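# Replace the box lid and leave both apples on the plate

## Task

Close the box by setting its lid back in place on top, and finish with both apples resting on the plate.

## Robot and tools

Robot: two arms, left_arm and right_arm, each ending in a five-finger hand (right_arm has a right hand, left_arm a mirrored left hand). Calibrated bases in the scene frame: left_arm at (+0.024, +0.286, +0.028) m, right_arm at (+0.051, -0.302, +0.035) m, both nearly unrotated. A post stands on the floor behind the arms. Loose objects may get a brief outside nudge. Anything that ends up off the table fails the job.

Frames. Scene frame: origin at table-top height halfway between the nominal bases, +z up, +x out over the table, +y toward left_arm. Printed hand positions (end_effector_position, m) and orientations (end_effector_quat_wxyz) are in each arm's own base frame and may be a few cm off, more at long reach. The hand point sits 0.05 m in front of the palm and 0.15 m from the wrist flange along the fingers. Its +z runs along straight fingers, +y out of the palm, +x across the palm away from the thumb on the right hand and toward the thumb on the left. Straight fingertips extend 0.06-0.07 m past the point; a wrist bracket on the little-finger side can strike things.

execute_actions(actions, cameras). actions is a list of actions; each action is a table of up to 15 rows, one row per 1/30 s control step; a shorter table repeats its final row to step 15. Every row is one flat list of 28 numbers, each in [-1, 1], covering both arms even if one is idle: left dx, dy, dz, rx, ry, rz; left thumb_turn, thumb_bend, index, middle, ring, little, force_limit, speed; then the same 14 for the right arm. The six pose numbers are offsets, not poses: measured from that arm's Hand target as it stood when the action began, along that arm's base axes, rotating about the Hand target position; every row of an action refers to that same start. Scale: 1.0 = 0.6 m or 180 degrees; rx, ry, rz form a single rotation vector. Six zeros asks nothing new of an arm. The six finger numbers are absolute targets: -1 open (thumb_turn -1 beside the palm, +1 opposite the fingers; others -1 straight, +1 curled). force_limit maps -1..+1 to about 0..10 N at the fingertip (0..15 N for the two thumb motors); speed rises from almost zero at -1 to full at +0.48 and above. No hand value means unchanged: repeat the hand's last executed eight numbers (or, if none yet, hand_measured plus hand_force_limit and hand_speed). cameras: list of names, ["all"], or []; images come by default only with an empty actions list.

move(target, speed, blend, blocking, cameras). target is one 28-number row or a list of up to 15 rows, same layout and scale; every row's offsets count from the Hand targets at the move's start, not from the previous row. Hand numbers of the first row are sent at once, later ones on arrival. speed: top path speed in m/s, 0.002 to 4.3 (default 0.25), turning at up to twice that in rad/s; one value or one per target. blend: corner rounding in m, 0 means stop at each target. Paths are straight, do not avoid obstacles, and all end together, capped at 10 s. blocking=false returns after about 0.5 s while motion continues. Result adds a move: line, e.g. done, off_target, moving, held, fault, plus limits=paced (pose clipped) or limits=held (steps withheld).

wait(seconds): 0 to 3600; lets time pass, a running move continues. stop(): brakes the running move. zoom_image(camera, region): camera is cam_high, cam_left_wrist or cam_right_wrist (each 896x504); region [x0, y0, x1, y1] in pixels from the top-left, at most 504 by 504. show_instructions(): shows the reference pages. finished_scene(scene=1): ends the attempt permanently; the goal must already hold without the robot.

Results: per arm Hand target (the last commanded pose after clipping; next offsets start here), hand point pose, joint positions, velocities (may say within noise), torques (offsets and noise; numbers 3 and 4 wrap at ±28 N m), motor temperatures, and per hand hand_measured, hand_stopped_by (moving, target, force, stalled, fault), hand_load_n (positive when the finger is pushed open; near 0 after a grip is lost), hand_force_limit, hand_speed. MOTOR HOT appears at 85 °C; at 100 °C the arm goes limp for 30-60 s (OVER-TEMPERATURE FAULT).

Behaviour: arms often rest 1-3 cm (up to 5) short, usually low; a later execute_actions call re-requests the target, or send the remaining distance. Orientation commands are clipped to 40 degrees from the measured one each step. Joint ranges (rad): waist ±2.880, shoulder 0 to 3.142, elbow 0 to 3.019, wrist pitch -1.693 to 1.571, wrist yaw ±1.571, wrist roll ±2.094.

Gripping: with the thumb opposite, the hand encloses items roughly 0.035-0.065 m thick, handles from 0.025 m; thumb tip against index pad can pinch light items up to about 0.08 m. Close at speed -0.94 or lower for a soft grip. To squeeze harder, raise force_limit and send a more-closed target; to release, send a more-open one.

Avoid: dropping or releasing moving objects, even from millimetres; fast contacts; pushing far past a contact; heavy finger loads; letting the hands or arms touch or grip each other; long stretched holds that overheat motors; anything falling off the table.

Each tool is called after "Request:" as a command line: name --argument value for each argument, lists and objects as JSON in quotes; but a table of rows of numbers goes row by row, as --pt "numbers of a row", without its own name.

Reference images:

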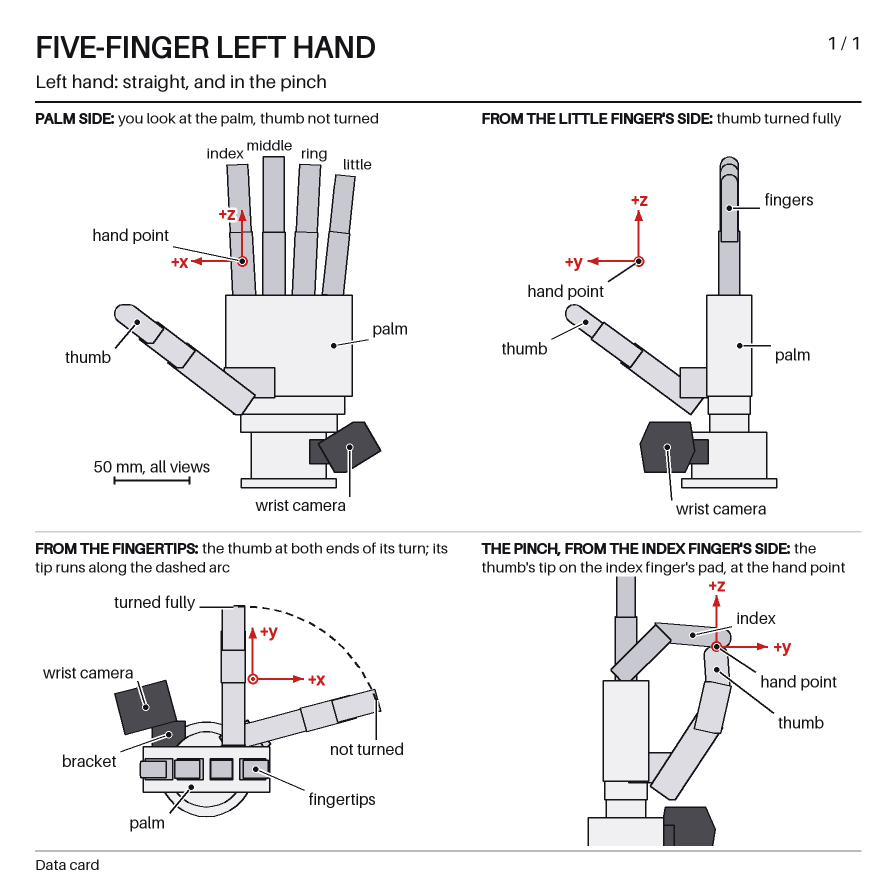

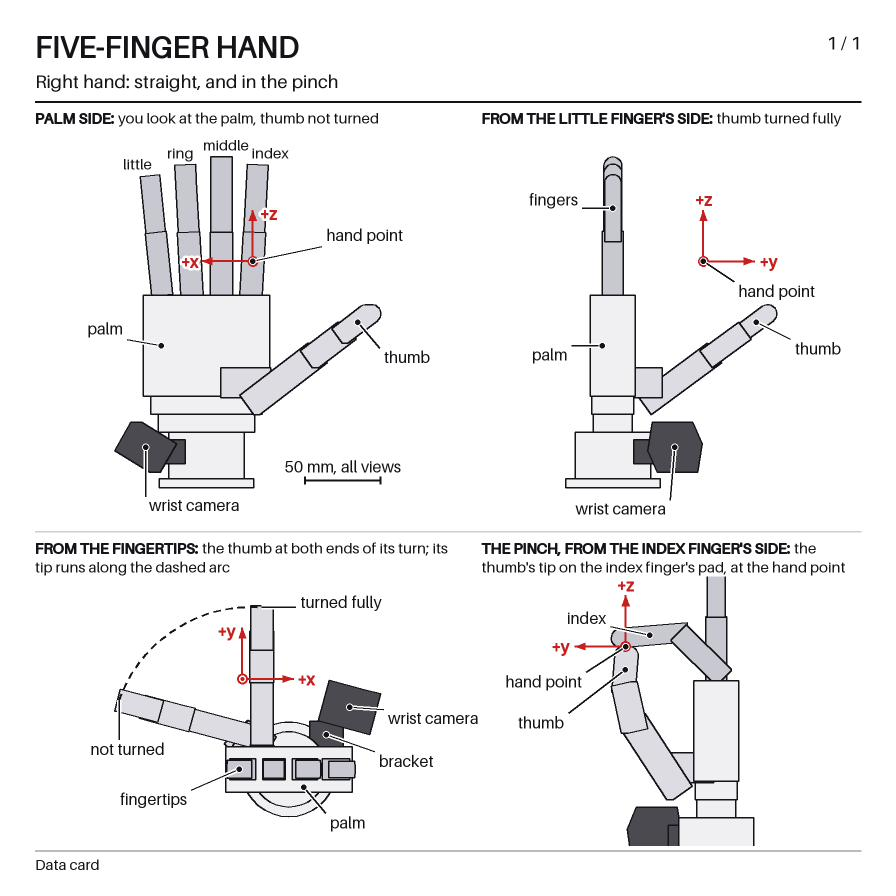

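## Session

Request:
execute_actions --actions '[]'

Scene clock: 0.00 s.
left_arm: end_effector_position=(+0.5714, +0.0253, +0.1778) hand_measured=(-1.000, -1.000, -1.000, -1.000, -1.000, -1.000) hand_load_n=(+0.0, +0.0, +0.0, +0.0, +0.0, +0.0) hand_stopped_by=(target, target, target, target, target, target) hand_force_limit=0.00 hand_speed=-0.80 end_effector_quat_wxyz=(+0.571, -0.034, +0.655, -0.493) | right_arm: end_effector_position=(+0.5387, +0.0428, +0.4268) hand_measured=(-1.000, -1.000, -1.000, -1.000, -1.000, -1.000) hand_load_n=(+0.0, +0.0, +0.0, +0.0, +0.0, +0.0) hand_stopped_by=(target, target, target, target, target, target) hand_force_limit=0.00 hand_speed=-0.80 end_effector_quat_wxyz=(+0.508, -0.505, +0.501, -0.486)
Joint positions: left_arm=[0.319 1.65 0.72 1.177 0.964 0.603] | right_arm=[0.017 1.044 1.038 -0.006 -0.01 0.017]
Joint velocities: within noise
Joint torques (N m): no reading
Motor temperatures (°C): left_arm=[22 22 21 22 20 22] | right_arm=[25 22 19 22 20 23]
Heat: left arm: hottest waist 22 °C; right arm: hottest waist 25 °C.
Hand target: left_arm +0.5762, +0.0269, +0.1844; +0.577, -0.029, +0.652, -0.491 | right_arm +0.5406, +0.0428, +0.4412; +0.514, -0.499, +0.494, -0.492

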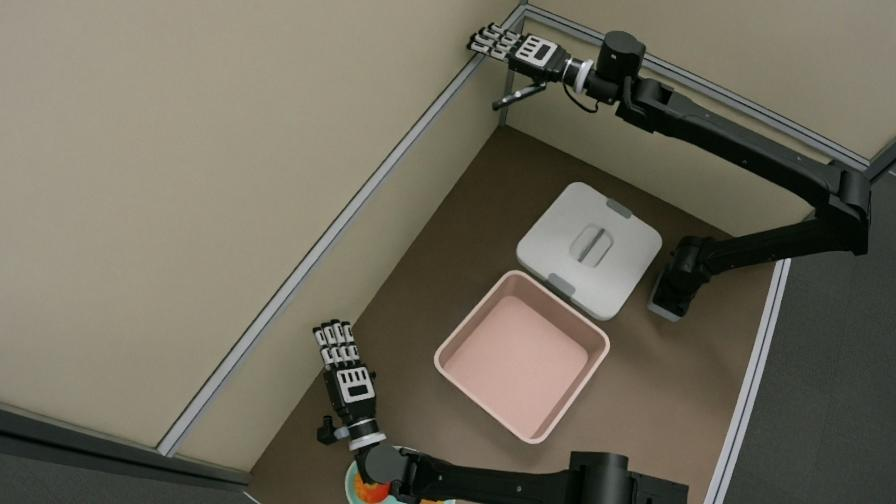

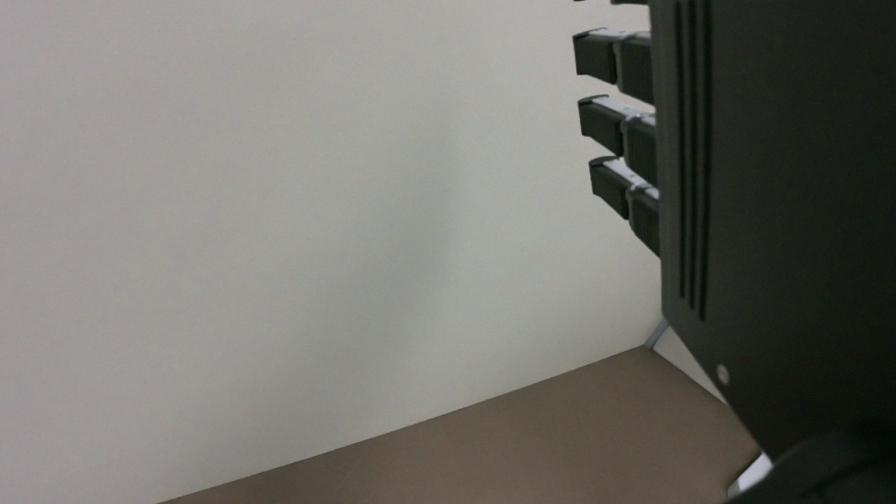

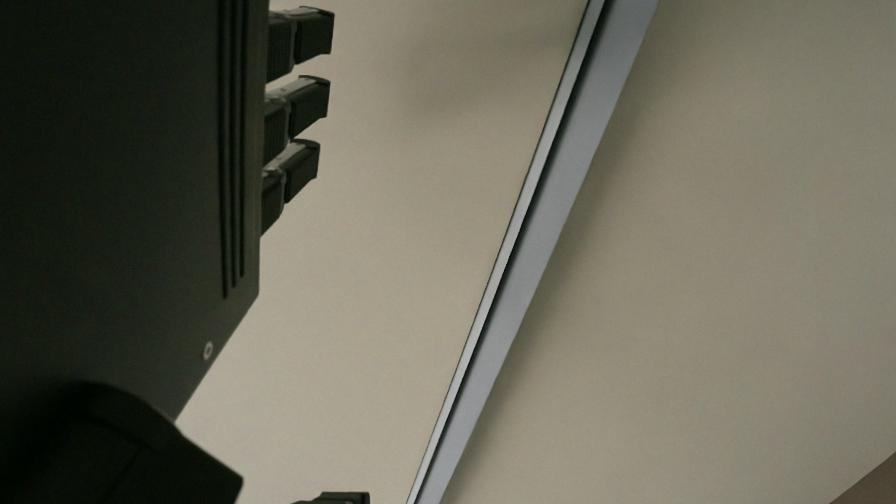

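Request:
zoom_image --camera "cam_high" --region '[480, 160, 700, 340]'

Request:
zoom_image --camera "cam_high" --region '[300, 400, 500, 504]'

Scaled by 2.291.

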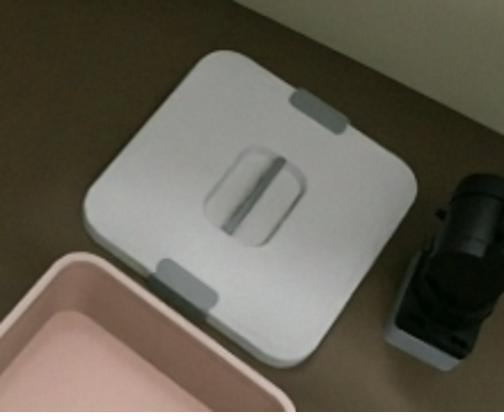

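Scaled by 2.520.

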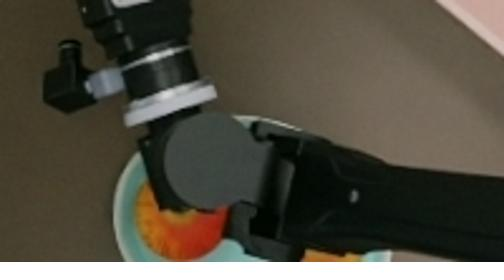

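Request:
move --target '[0,0,0.3,0,0,0,-1,-1,-1,-1,-1,-1,0,-0.8,-0.45,-0.07,-0.2,0,0.333,0,-1,-1,-1,-1,-1,-1,0,-0.8]' --cameras '["all"]'

Scene clock: 5.47 s.
left_arm: end_effector_position=(+0.5669, +0.0239, +0.3342) hand_measured=(-1.000, -1.000, -1.000, -1.000, -1.000, -1.000) hand_load_n=(+0.0, +0.0, +0.0, +0.0, +0.0, +0.5) hand_stopped_by=(target, target, target, target, target, target) hand_force_limit=0.00 hand_speed=-0.80 end_effector_quat_wxyz=(+0.562, -0.044, +0.661, -0.495) | right_arm: end_effector_position=(+0.2674, +0.0038, +0.2971) hand_measured=(-1.000, -1.000, -1.000, -1.000, -1.000, -1.000) hand_load_n=(+0.0, +0.0, +0.0, +0.0, +0.0, +0.0) hand_stopped_by=(target, target, target, target, target, target) hand_force_limit=0.00 hand_speed=-0.80 end_effector_quat_wxyz=(-0.184, +0.681, -0.692, +0.156)
Joint positions: left_arm=[0.319 1.323 0.904 0.634 0.964 0.603] | right_arm=[-0.15 0.868 1.127 -1.352 -0.105 -0.109]
Joint torques (N m): left_arm=[-0.32 -9.58 14.69 0.95 -0.15 -0.06] | right_arm=[0.03 -4.6 11.17 0.34 -0.11 -0.07]
Heat: left arm: hottest elbow 23 °C; right arm: hottest waist 25 °C.
Hand target: left_arm +0.5762, +0.0269, +0.3642; +0.577, -0.029, +0.652, -0.491 | right_arm +0.2706, +0.0008, +0.3212; -0.198, +0.678, -0.685, +0.176
Off the commanded pose: left_arm 0.032 m, 3 deg | right_arm 0.024 m, 3 deg.
move: off_target (left_arm, right_arm)

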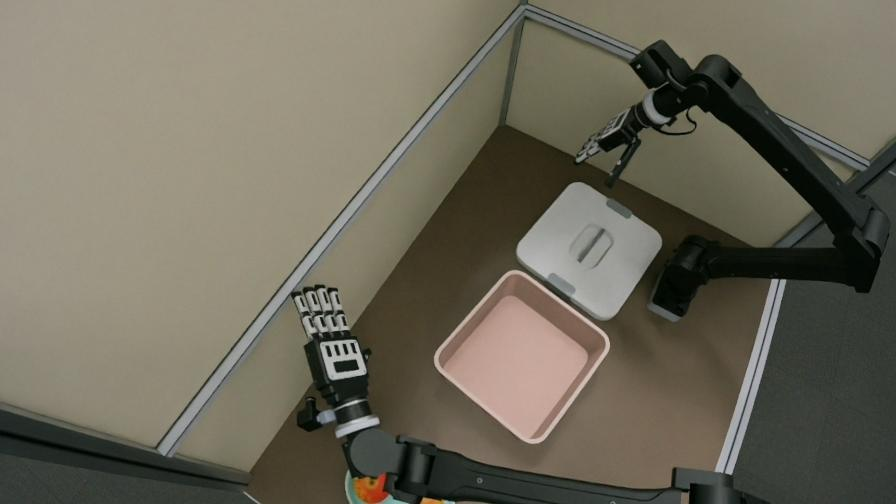

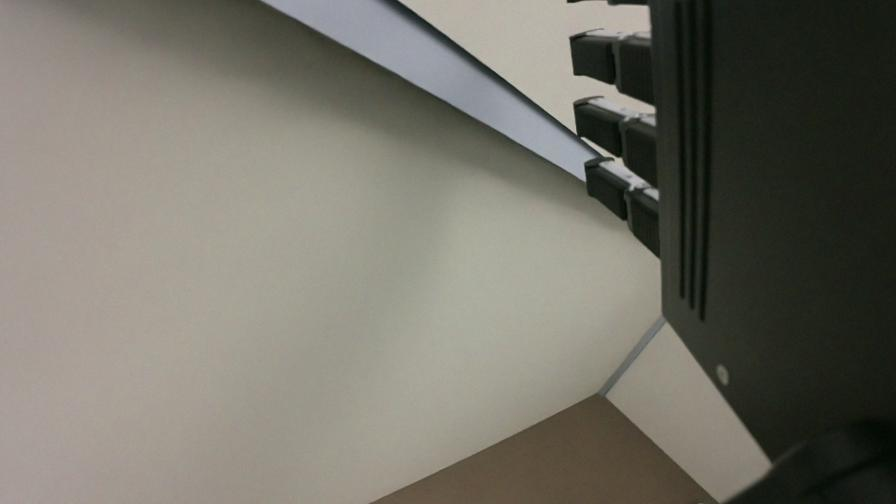

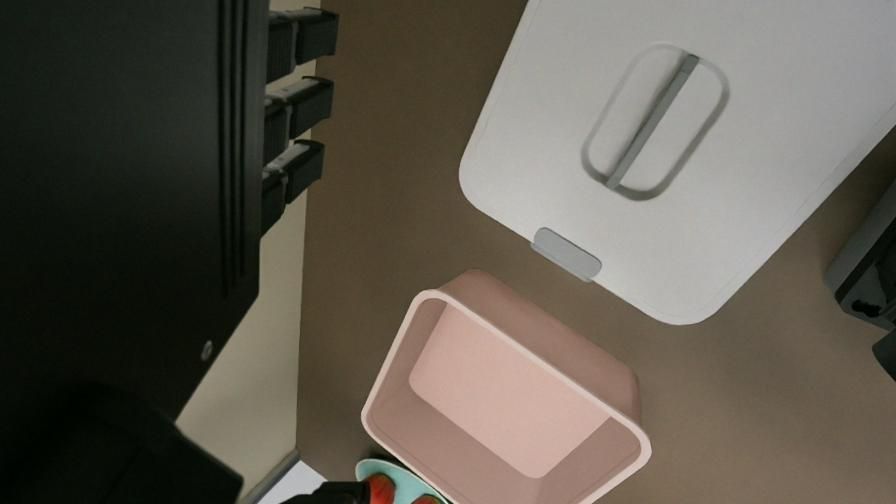

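Request:
zoom_image --camera "cam_right_wrist" --region '[540, 10, 800, 230]'

Request:
zoom_image --camera "cam_right_wrist" --region '[300, 250, 600, 504]'

Scaled by 1.938.

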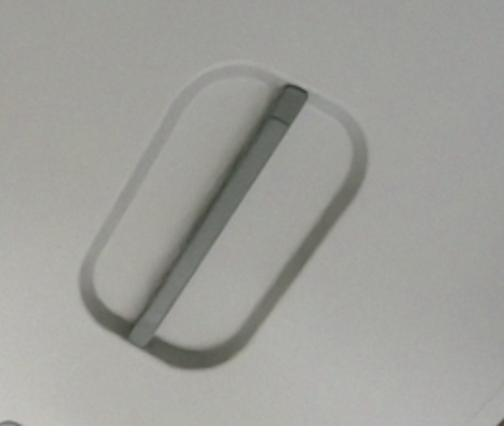

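Scaled by 1.680.

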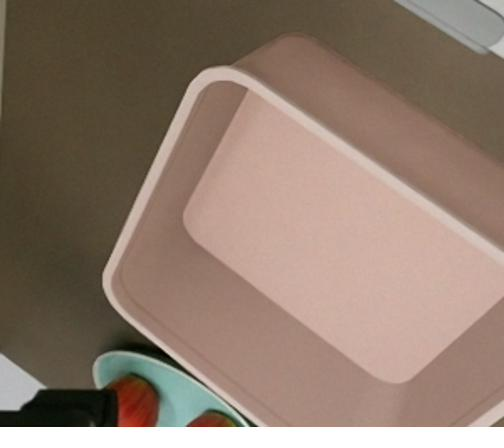

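Request:
move --target '[-0.55,-0.555,-0.254,0.001,0.3466,-0.0495,-1,-1,-1,-1,-1,-1,0,-0.8,0,0,0,0,0,0,-1,-1,-1,-1,-1,-1,0,-0.8]' --cameras '["all"]'

Scene clock: 12.73 s.
left_arm: end_effector_position=(+0.2517, -0.3042, +0.2189) hand_measured=(-1.000, -1.000, -1.000, -1.000, -1.000, -1.000) hand_load_n=(-0.5, +0.0, +0.0, +0.0, +0.0, +0.0) hand_stopped_by=(target, target, target, target, target, target) hand_force_limit=0.00 hand_speed=-0.80 end_effector_quat_wxyz=(+0.127, -0.226, +0.855, -0.449) | right_arm: end_effector_position=(+0.2674, +0.0038, +0.2971) hand_measured=(-1.000, -1.000, -1.000, -1.000, -1.000, -1.000) hand_load_n=(+0.0, +0.0, +0.0, +0.0, +0.0, +0.0) hand_stopped_by=(target, target, target, target, target, target) hand_force_limit=0.00 hand_speed=-0.80 end_effector_quat_wxyz=(-0.184, +0.681, -0.691, +0.156)
Joint positions: left_arm=[-0.701 0.902 0.777 -0.502 0.277 0.212] | right_arm=[-0.15 0.868 1.127 -1.352 -0.105 -0.11]
Joint torques (N m): left_arm=[-1.32 -3.66 10.21 1.54 0.04 -0.21] | right_arm=[0.15 -4.72 11.29 0.42 -0.13 -0.12]
Heat: left arm: hottest elbow 25 °C; right arm: hottest waist 25 °C.
Hand target: left_arm +0.2463, -0.3060, +0.2116; +0.118, -0.230, +0.857, -0.446 | right_arm +0.2706, +0.0008, +0.3212; -0.198, +0.678, -0.685, +0.176
Off the commanded pose: left_arm 0.009 m, 1 deg | right_arm 0.024 m, 3 deg.
move: done

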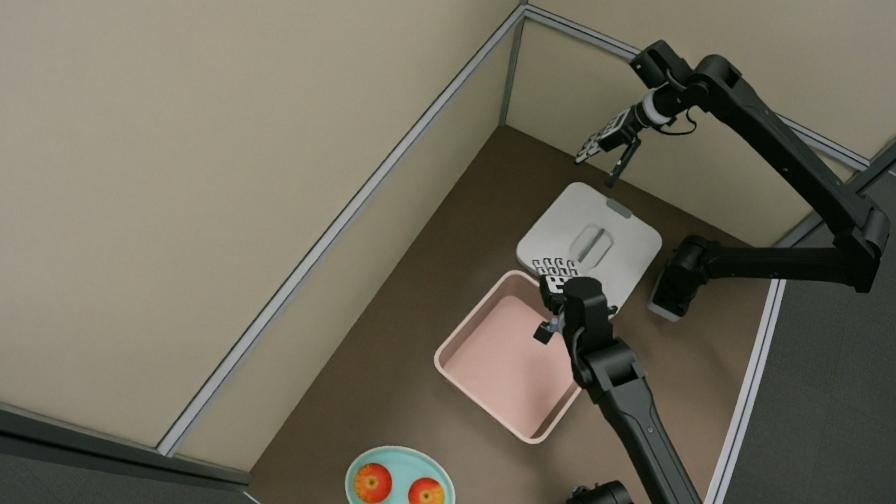

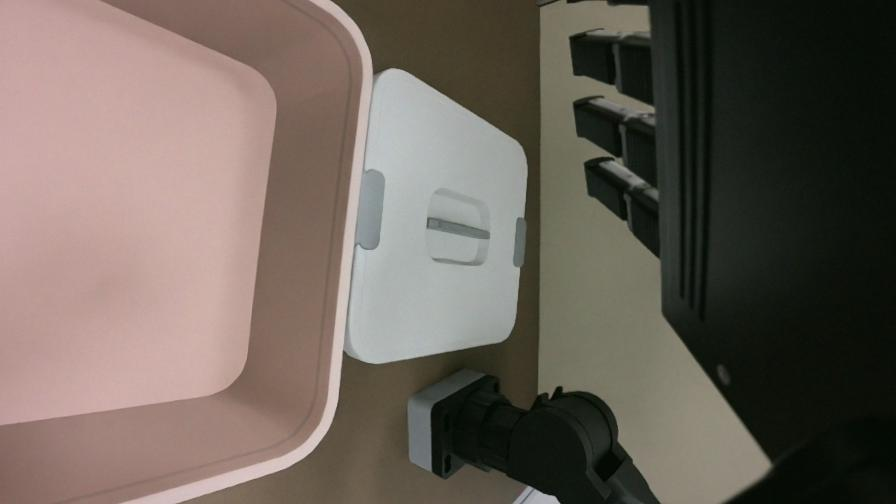

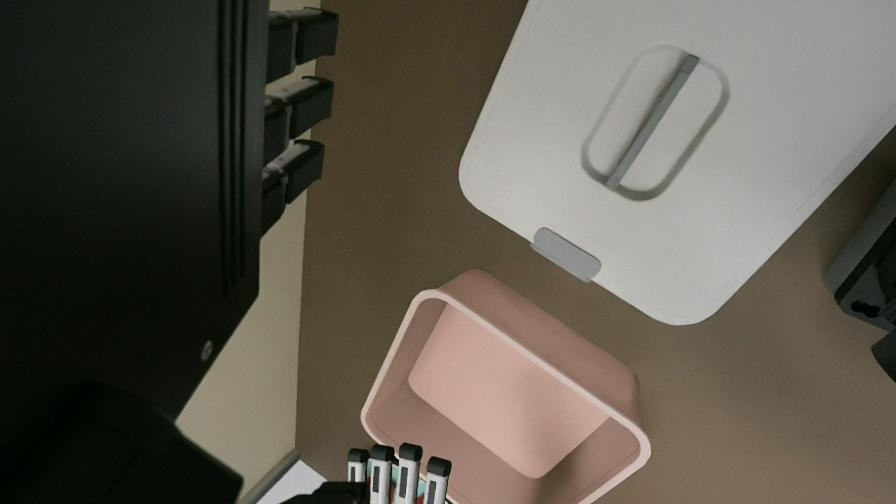

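Request:
zoom_image --camera "cam_left_wrist" --region '[400, 170, 520, 290]'

Request:
zoom_image --camera "cam_left_wrist" --region '[320, 50, 560, 380]'

Scaled by 4.200.

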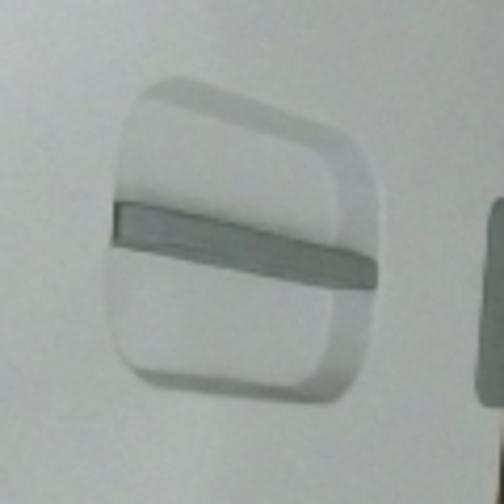

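Scaled by 1.527.

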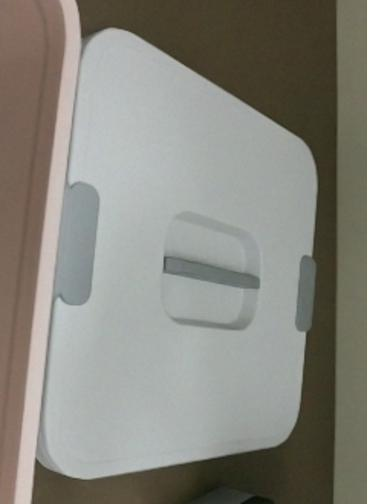

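Request:
move --target '[0,-0.333,-0.24,0,0,0,-1,-1,-1,-1,-1,-1,0,-0.8,0,0,0,0,0,0,-1,-1,-1,-1,-1,-1,0,-0.8]' --cameras '["cam_left_wrist","cam_right_wrist"]' --speed 0.2

Request:
zoom_image --camera "cam_left_wrist" --region '[350, 100, 650, 350]'

Scene clock: 18.10 s.
left_arm: end_effector_position=(+0.2393, -0.4782, +0.0459) hand_measured=(-1.000, -1.000, -1.000, -1.000, -1.000, -1.000) hand_load_n=(+0.0, +0.0, +0.0, +0.0, +0.0, -0.5) hand_stopped_by=(target, target, target, target, target, target) hand_force_limit=0.00 hand_speed=-0.80 end_effector_quat_wxyz=(+0.117, -0.232, +0.870, -0.419) | right_arm: end_effector_position=(+0.2674, +0.0038, +0.2971) hand_measured=(-1.000, -1.000, -1.000, -1.000, -1.000, -1.000) hand_load_n=(+0.0, +0.0, +0.0, +0.0, -0.5, +0.0) hand_stopped_by=(target, target, target, target, target, target) hand_force_limit=0.00 hand_speed=-0.80 end_effector_quat_wxyz=(-0.184, +0.681, -0.691, +0.156)
Joint positions: left_arm=[-1.052 1.528 0.809 0.049 -0.01 0.003] | right_arm=[-0.15 0.868 1.127 -1.352 -0.105 -0.11]
Joint torques (N m): left_arm=[-1.49 -10.52 13.08 2.04 -0.11 -0.17] | right_arm=[0.03 -4.37 11.19 0.38 -0.11 -0.11]
Motor temperatures (°C): left_arm=[22 23 27 23 20 22] | right_arm=[25 22 23 22 20 23]
Heat: left arm: hottest elbow 27 °C; right arm: hottest waist 25 °C.
Hand target: left_arm +0.2463, -0.5057, +0.0676; +0.118, -0.230, +0.857, -0.445 | right_arm +0.2706, +0.0008, +0.3212; -0.198, +0.678, -0.685, +0.176
Off the commanded pose: left_arm 0.036 m, 3 deg | right_arm 0.024 m, 3 deg.
move: off_target (left_arm)

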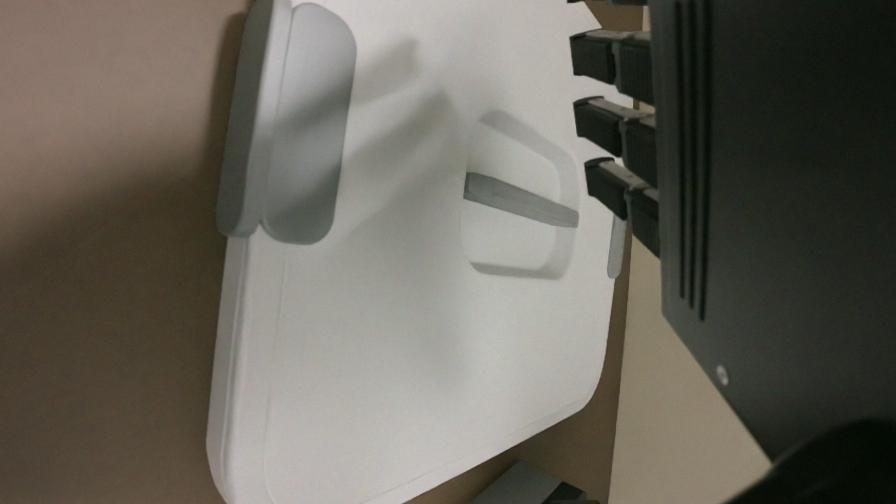

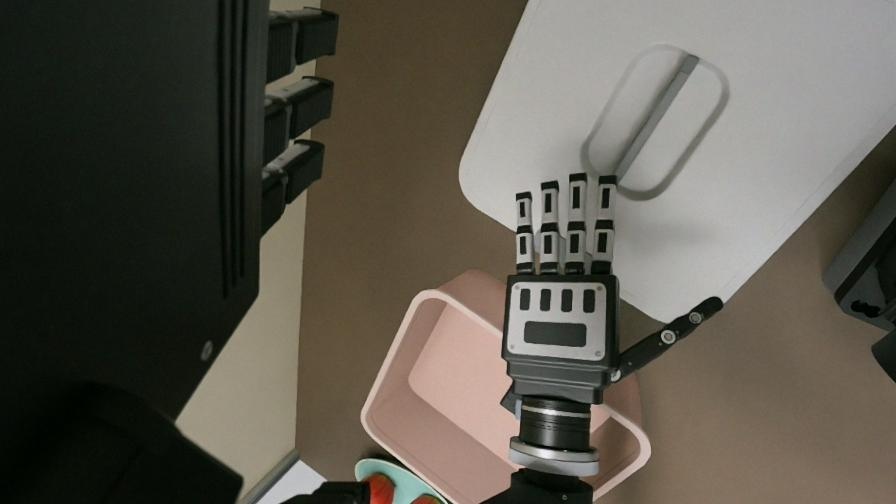

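Scaled by 1.680.

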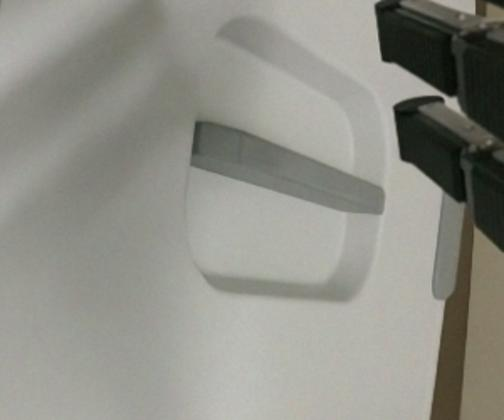

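Request:
zoom_image --camera "cam_left_wrist" --region '[440, 90, 600, 290]'

Request:
zoom_image --camera "cam_left_wrist" --region '[440, 150, 540, 240]'

Scaled by 2.520.

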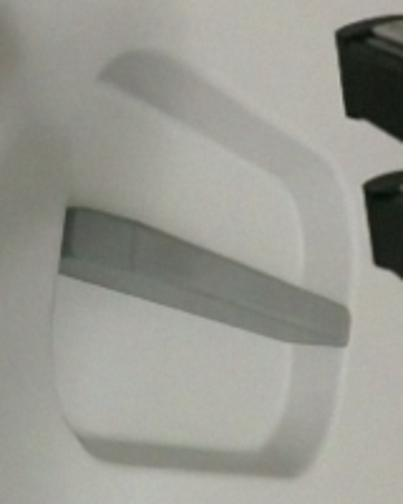

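Scaled by 5.040.

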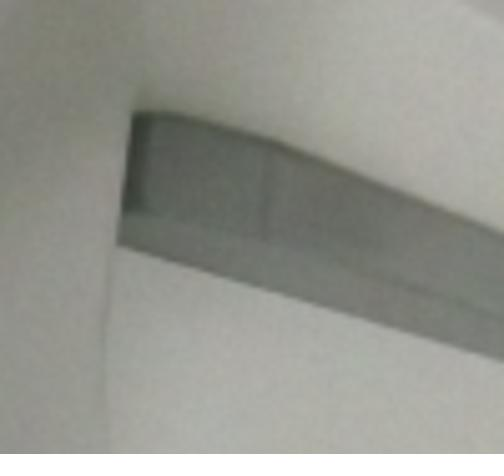

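Request:
move --pt "0 0.25 0.125 0 0 0 -1 -1 -1 -1 -1 -1 0 -0.8 0 0 0 0 0 0 1 -0.46 0.1 0.1 1 1 0 -0.3" --pt "0 0.25 0.125 0 0 0 -1 -1 -1 -1 -1 -1 0 -0.8 -0.046 0.0037 -0.352 -0.0184 -0.1399 -0.0375 1 -0.46 0.1 0.1 1 1 0 -0.3" --cameras '["all"]' --speed 0.2

Scene clock: 25.50 s.
left_arm: end_effector_position=(+0.2453, -0.3640, +0.1527) hand_measured=(-1.000, -1.000, -1.000, -1.000, -1.000, -1.000) hand_load_n=(+0.0, +0.0, +0.0, +0.0, +0.0, +0.0) hand_stopped_by=(target, target, target, target, target, target) hand_force_limit=0.00 hand_speed=-0.80 end_effector_quat_wxyz=(+0.118, -0.229, +0.852, -0.456) | right_arm: end_effector_position=(+0.2403, +0.0010, +0.1097) hand_measured=(+1.000, -0.460, +0.100, +0.100, +1.000, +1.000) hand_load_n=(+0.0, +0.0, +0.0, +0.0, +0.0, +0.0) hand_stopped_by=(target, target, target, target, target, target) hand_force_limit=0.00 hand_speed=-0.30 end_effector_quat_wxyz=(+0.306, -0.591, +0.661, -0.348)
Joint positions: left_arm=[-0.845 1.074 0.689 -0.214 0.175 0.109] | right_arm=[-0.121 0.25 0.31 -0.669 -0.002 -0.01]
Joint torques (N m): left_arm=[0.85 -5.54 9.58 1.18 0.16 0.05] | right_arm=[1.32 2.43 7.84 2.03 0.14 0.07]
Heat: left arm: hottest elbow 28 °C; right arm: hottest elbow 25 °C.
Hand target: left_arm +0.2463, -0.3559, +0.1427; +0.118, -0.230, +0.857, -0.446 | right_arm +0.2429, +0.0030, +0.1100; +0.313, -0.588, +0.658, -0.351
Off the commanded pose: left_arm 0.013 m, 1 deg | right_arm 0.003 m, 1 deg.
move: off_target (left_arm)

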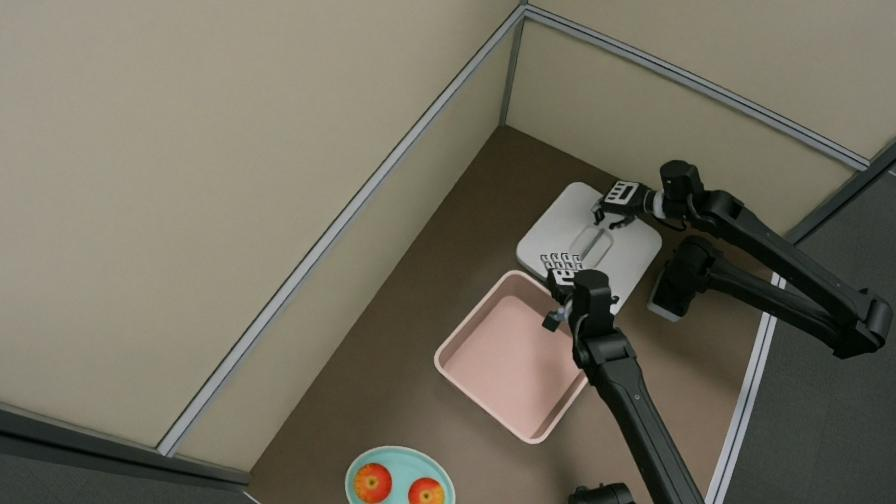

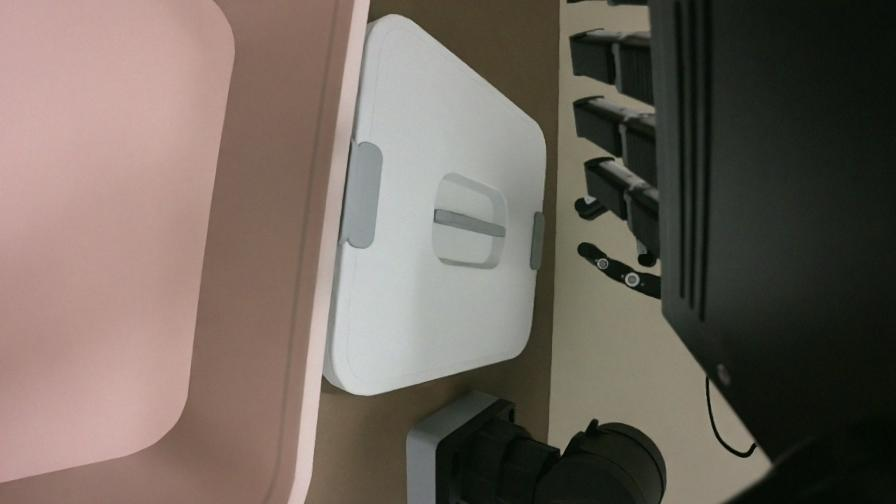

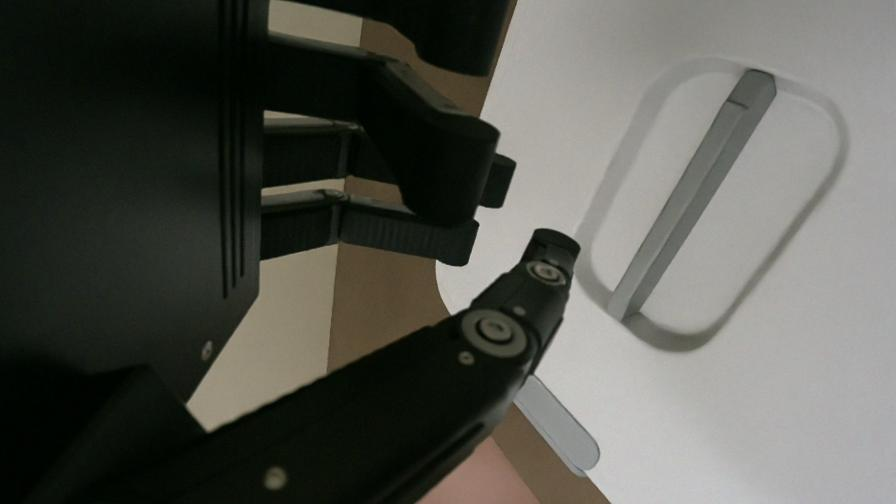

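Request:
zoom_image --camera "cam_right_wrist" --region '[560, 40, 860, 360]'

Request:
zoom_image --camera "cam_left_wrist" --region '[410, 150, 530, 280]'

Request:
zoom_image --camera "cam_high" --region '[500, 150, 700, 330]'

Scaled by 1.575.

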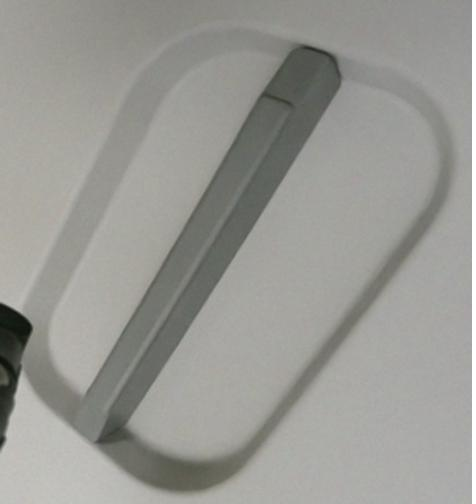

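Scaled by 3.877.

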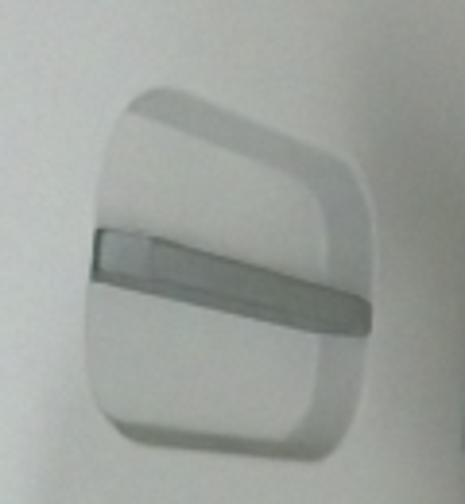

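Scaled by 2.520.

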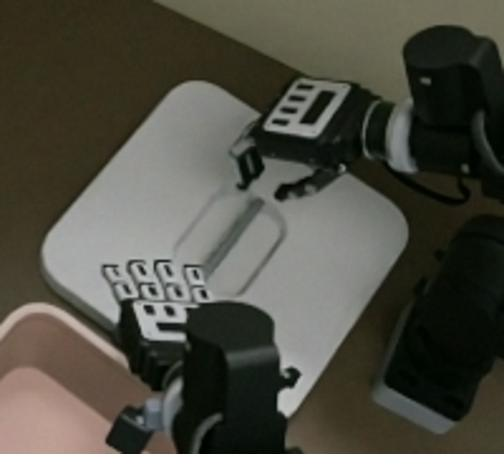

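Request:
move --target '[0,0,0,0,0,0,-1,-1,-1,-1,-1,-1,0,-0.8,0,0,-0.117,0,0,0,1,-0.46,0.1,0.1,1,1,0,-0.3]' --cameras '["all"]' --speed 0.1

Request:
zoom_image --camera "cam_left_wrist" --region '[400, 120, 660, 300]'

Request:
zoom_image --camera "cam_right_wrist" --region '[360, 100, 760, 360]'

Request:
zoom_image --camera "cam_high" --region '[540, 180, 680, 280]'

Scene clock: 27.87 s.
left_arm: end_effector_position=(+0.2453, -0.3640, +0.1527) hand_measured=(-1.000, -1.000, -1.000, -1.000, -1.000, -1.000) hand_load_n=(+0.0, +0.0, +0.0, +0.0, -0.5, +0.0) hand_stopped_by=(target, target, target, target, target, target) hand_force_limit=0.00 hand_speed=-0.80 end_effector_quat_wxyz=(+0.118, -0.229, +0.852, -0.456) | right_arm: end_effector_position=(+0.2421, +0.0007, +0.0445) hand_measured=(+1.000, -0.460, +0.100, +0.100, +1.000, +1.000) hand_load_n=(+0.0, +0.0, +0.0, +0.0, +0.0, +0.0) hand_stopped_by=(target, target, target, target, target, target) hand_force_limit=0.00 hand_speed=-0.30 end_effector_quat_wxyz=(+0.311, -0.588, +0.657, -0.354)
Joint positions: left_arm=[-0.845 1.074 0.689 -0.214 0.175 0.109] | right_arm=[-0.121 0.25 0.129 -0.468 -0.001 -0.009]
Joint torques (N m): left_arm=[0.79 -5.6 9.58 1.18 0.16 0.06] | right_arm=[1.55 3.96 7.64 2 0.15 0.05]
Heat: left arm: hottest elbow 28 °C; right arm: hottest elbow 25 °C.
Hand target: left_arm +0.2463, -0.3559, +0.1427; +0.118, -0.230, +0.857, -0.446 | right_arm +0.2429, +0.0030, +0.0397; +0.313, -0.588, +0.659, -0.351
Off the commanded pose: left_arm 0.013 m, 1 deg | right_arm 0.005 m, 0 deg.
move: done

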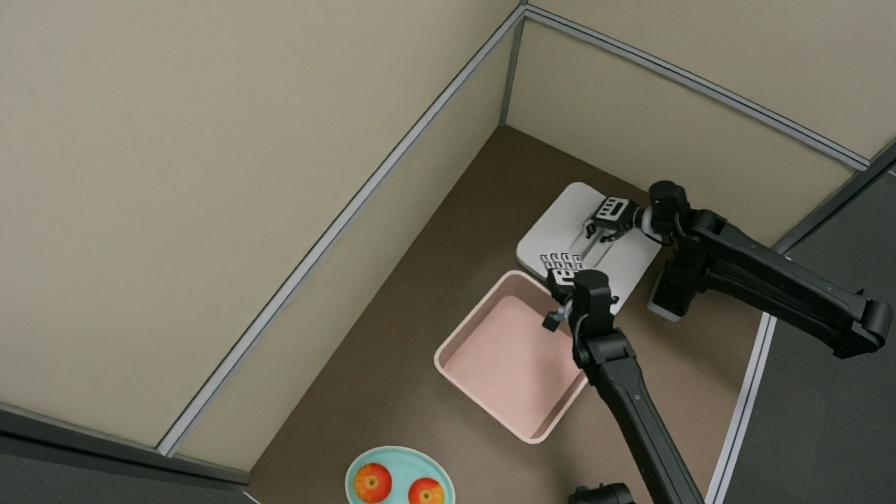

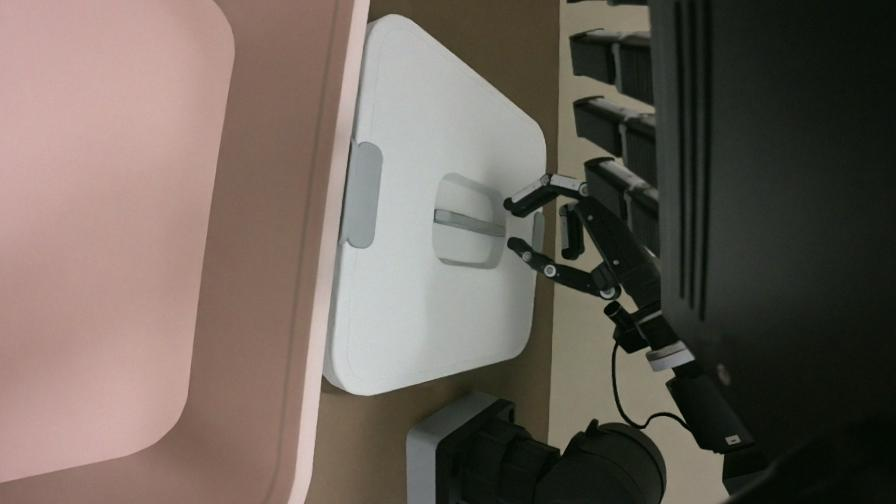

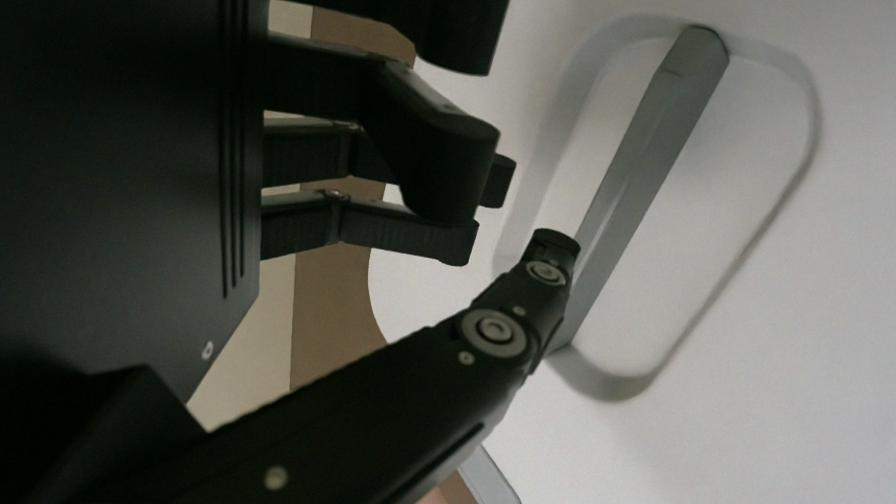

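Scaled by 1.938.

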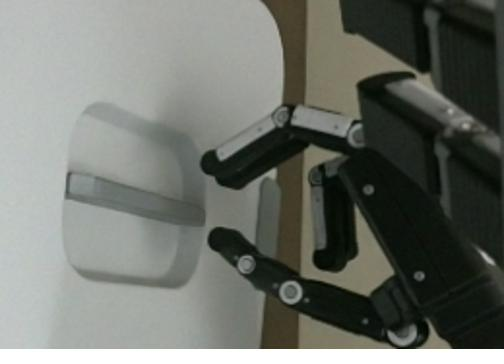

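Scaled by 1.260.

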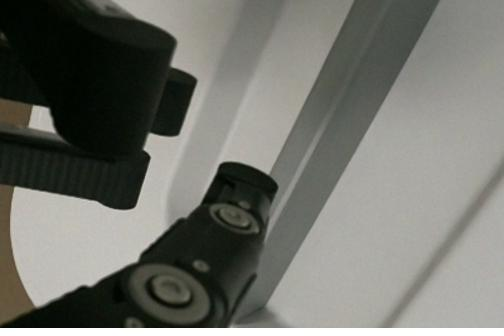

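Scaled by 3.600.

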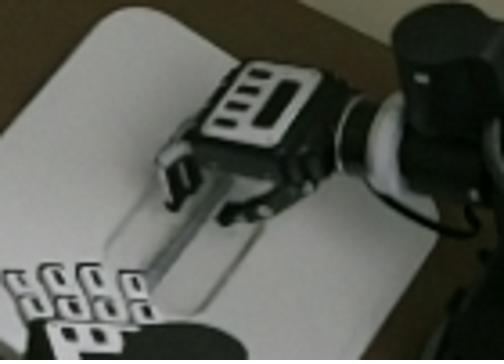

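Request:
move --target '[0,0,0,0,0,0,-1,-1,-1,-1,-1,-1,0,-0.8,-0.006,0,-0.042,0,0,0,1,-0.46,0.1,0.1,1,1,0,-0.3]' --cameras '["all"]' --speed 0.05

Request:
zoom_image --camera "cam_left_wrist" --region '[400, 120, 660, 300]'

Request:
zoom_image --camera "cam_high" --region '[540, 180, 680, 280]'

Scene clock: 30.07 s.
left_arm: end_effector_position=(+0.2453, -0.3640, +0.1527) hand_measured=(-1.000, -1.000, -1.000, -1.000, -1.000, -1.000) hand_load_n=(+0.0, +0.0, +0.0, +0.0, +0.0, +0.0) hand_stopped_by=(target, target, target, target, target, target) hand_force_limit=0.00 hand_speed=-0.80 end_effector_quat_wxyz=(+0.118, -0.229, +0.852, -0.456) | right_arm: end_effector_position=(+0.2393, +0.0011, +0.0200) hand_measured=(+1.000, -0.460, +0.100, +0.100, +1.000, +1.000) hand_load_n=(+0.0, +0.0, +0.0, +0.0, +0.0, +0.0) hand_stopped_by=(target, target, target, target, target, target) hand_force_limit=0.00 hand_speed=-0.30 end_effector_quat_wxyz=(+0.312, -0.588, +0.657, -0.354)
Joint positions: left_arm=[-0.845 1.074 0.689 -0.214 0.175 0.109] | right_arm=[-0.121 0.259 0.064 -0.393 -0.001 -0.009]
Joint torques (N m): left_arm=[0.85 -5.6 9.58 1.2 0.16 0.06] | right_arm=[1.2 4.6 7.42 2.02 0.04 0.03]
Heat: left arm: hottest elbow 28 °C; right arm: hottest elbow 25 °C.
Hand target: left_arm +0.2463, -0.3559, +0.1427; +0.118, -0.230, +0.857, -0.446 | right_arm +0.2393, +0.0030, +0.0145; +0.313, -0.588, +0.659, -0.351
Off the commanded pose: left_arm 0.013 m, 1 deg | right_arm 0.006 m, 0 deg.
move: done

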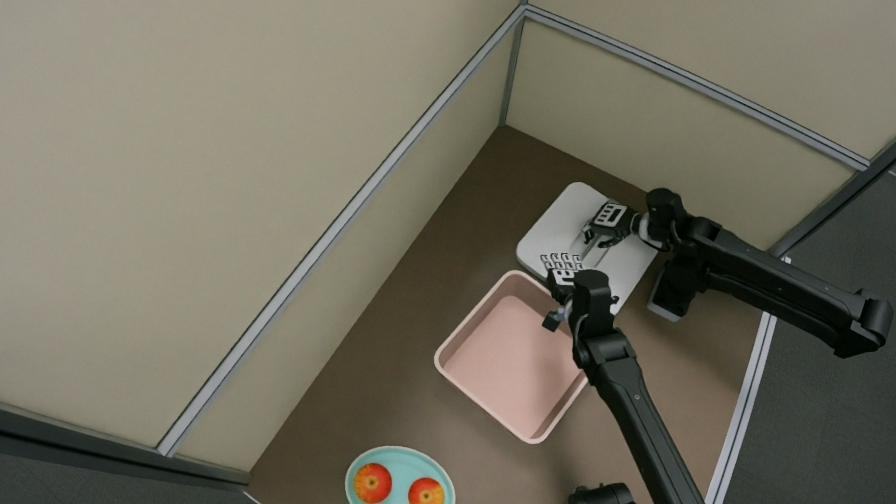

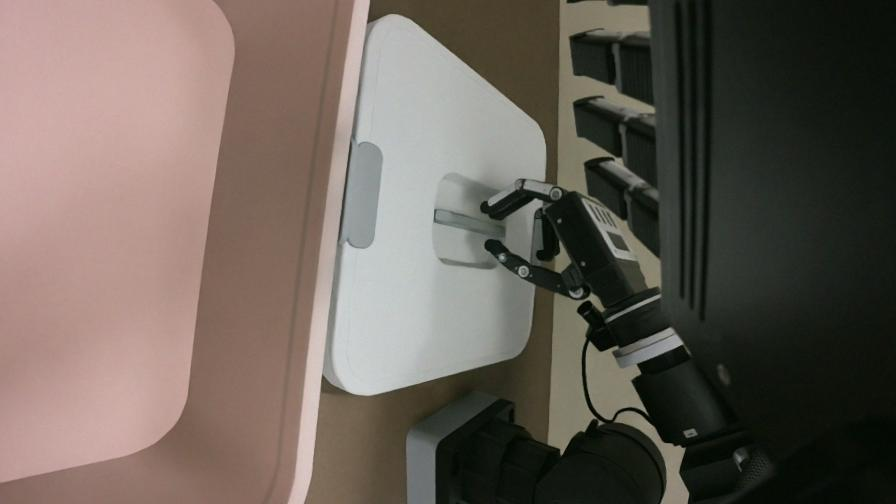

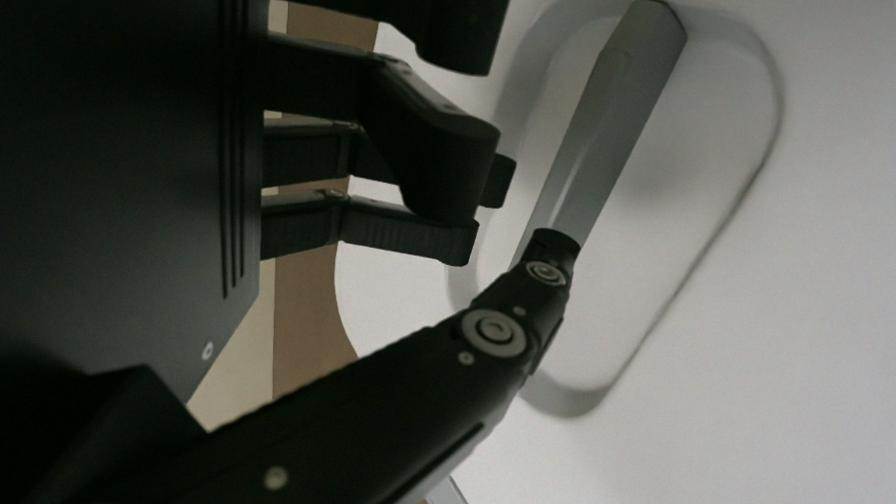

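Scaled by 1.938.

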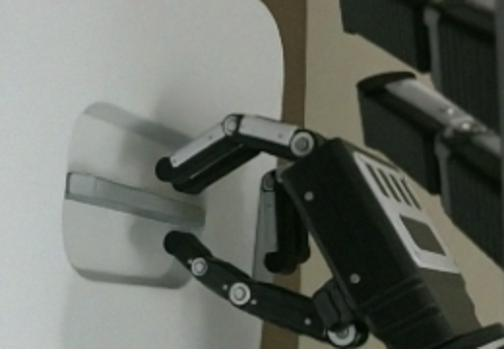

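Scaled by 3.600.

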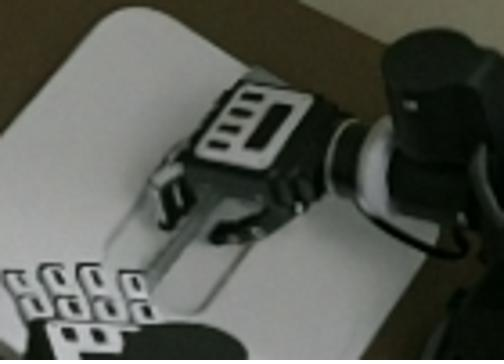

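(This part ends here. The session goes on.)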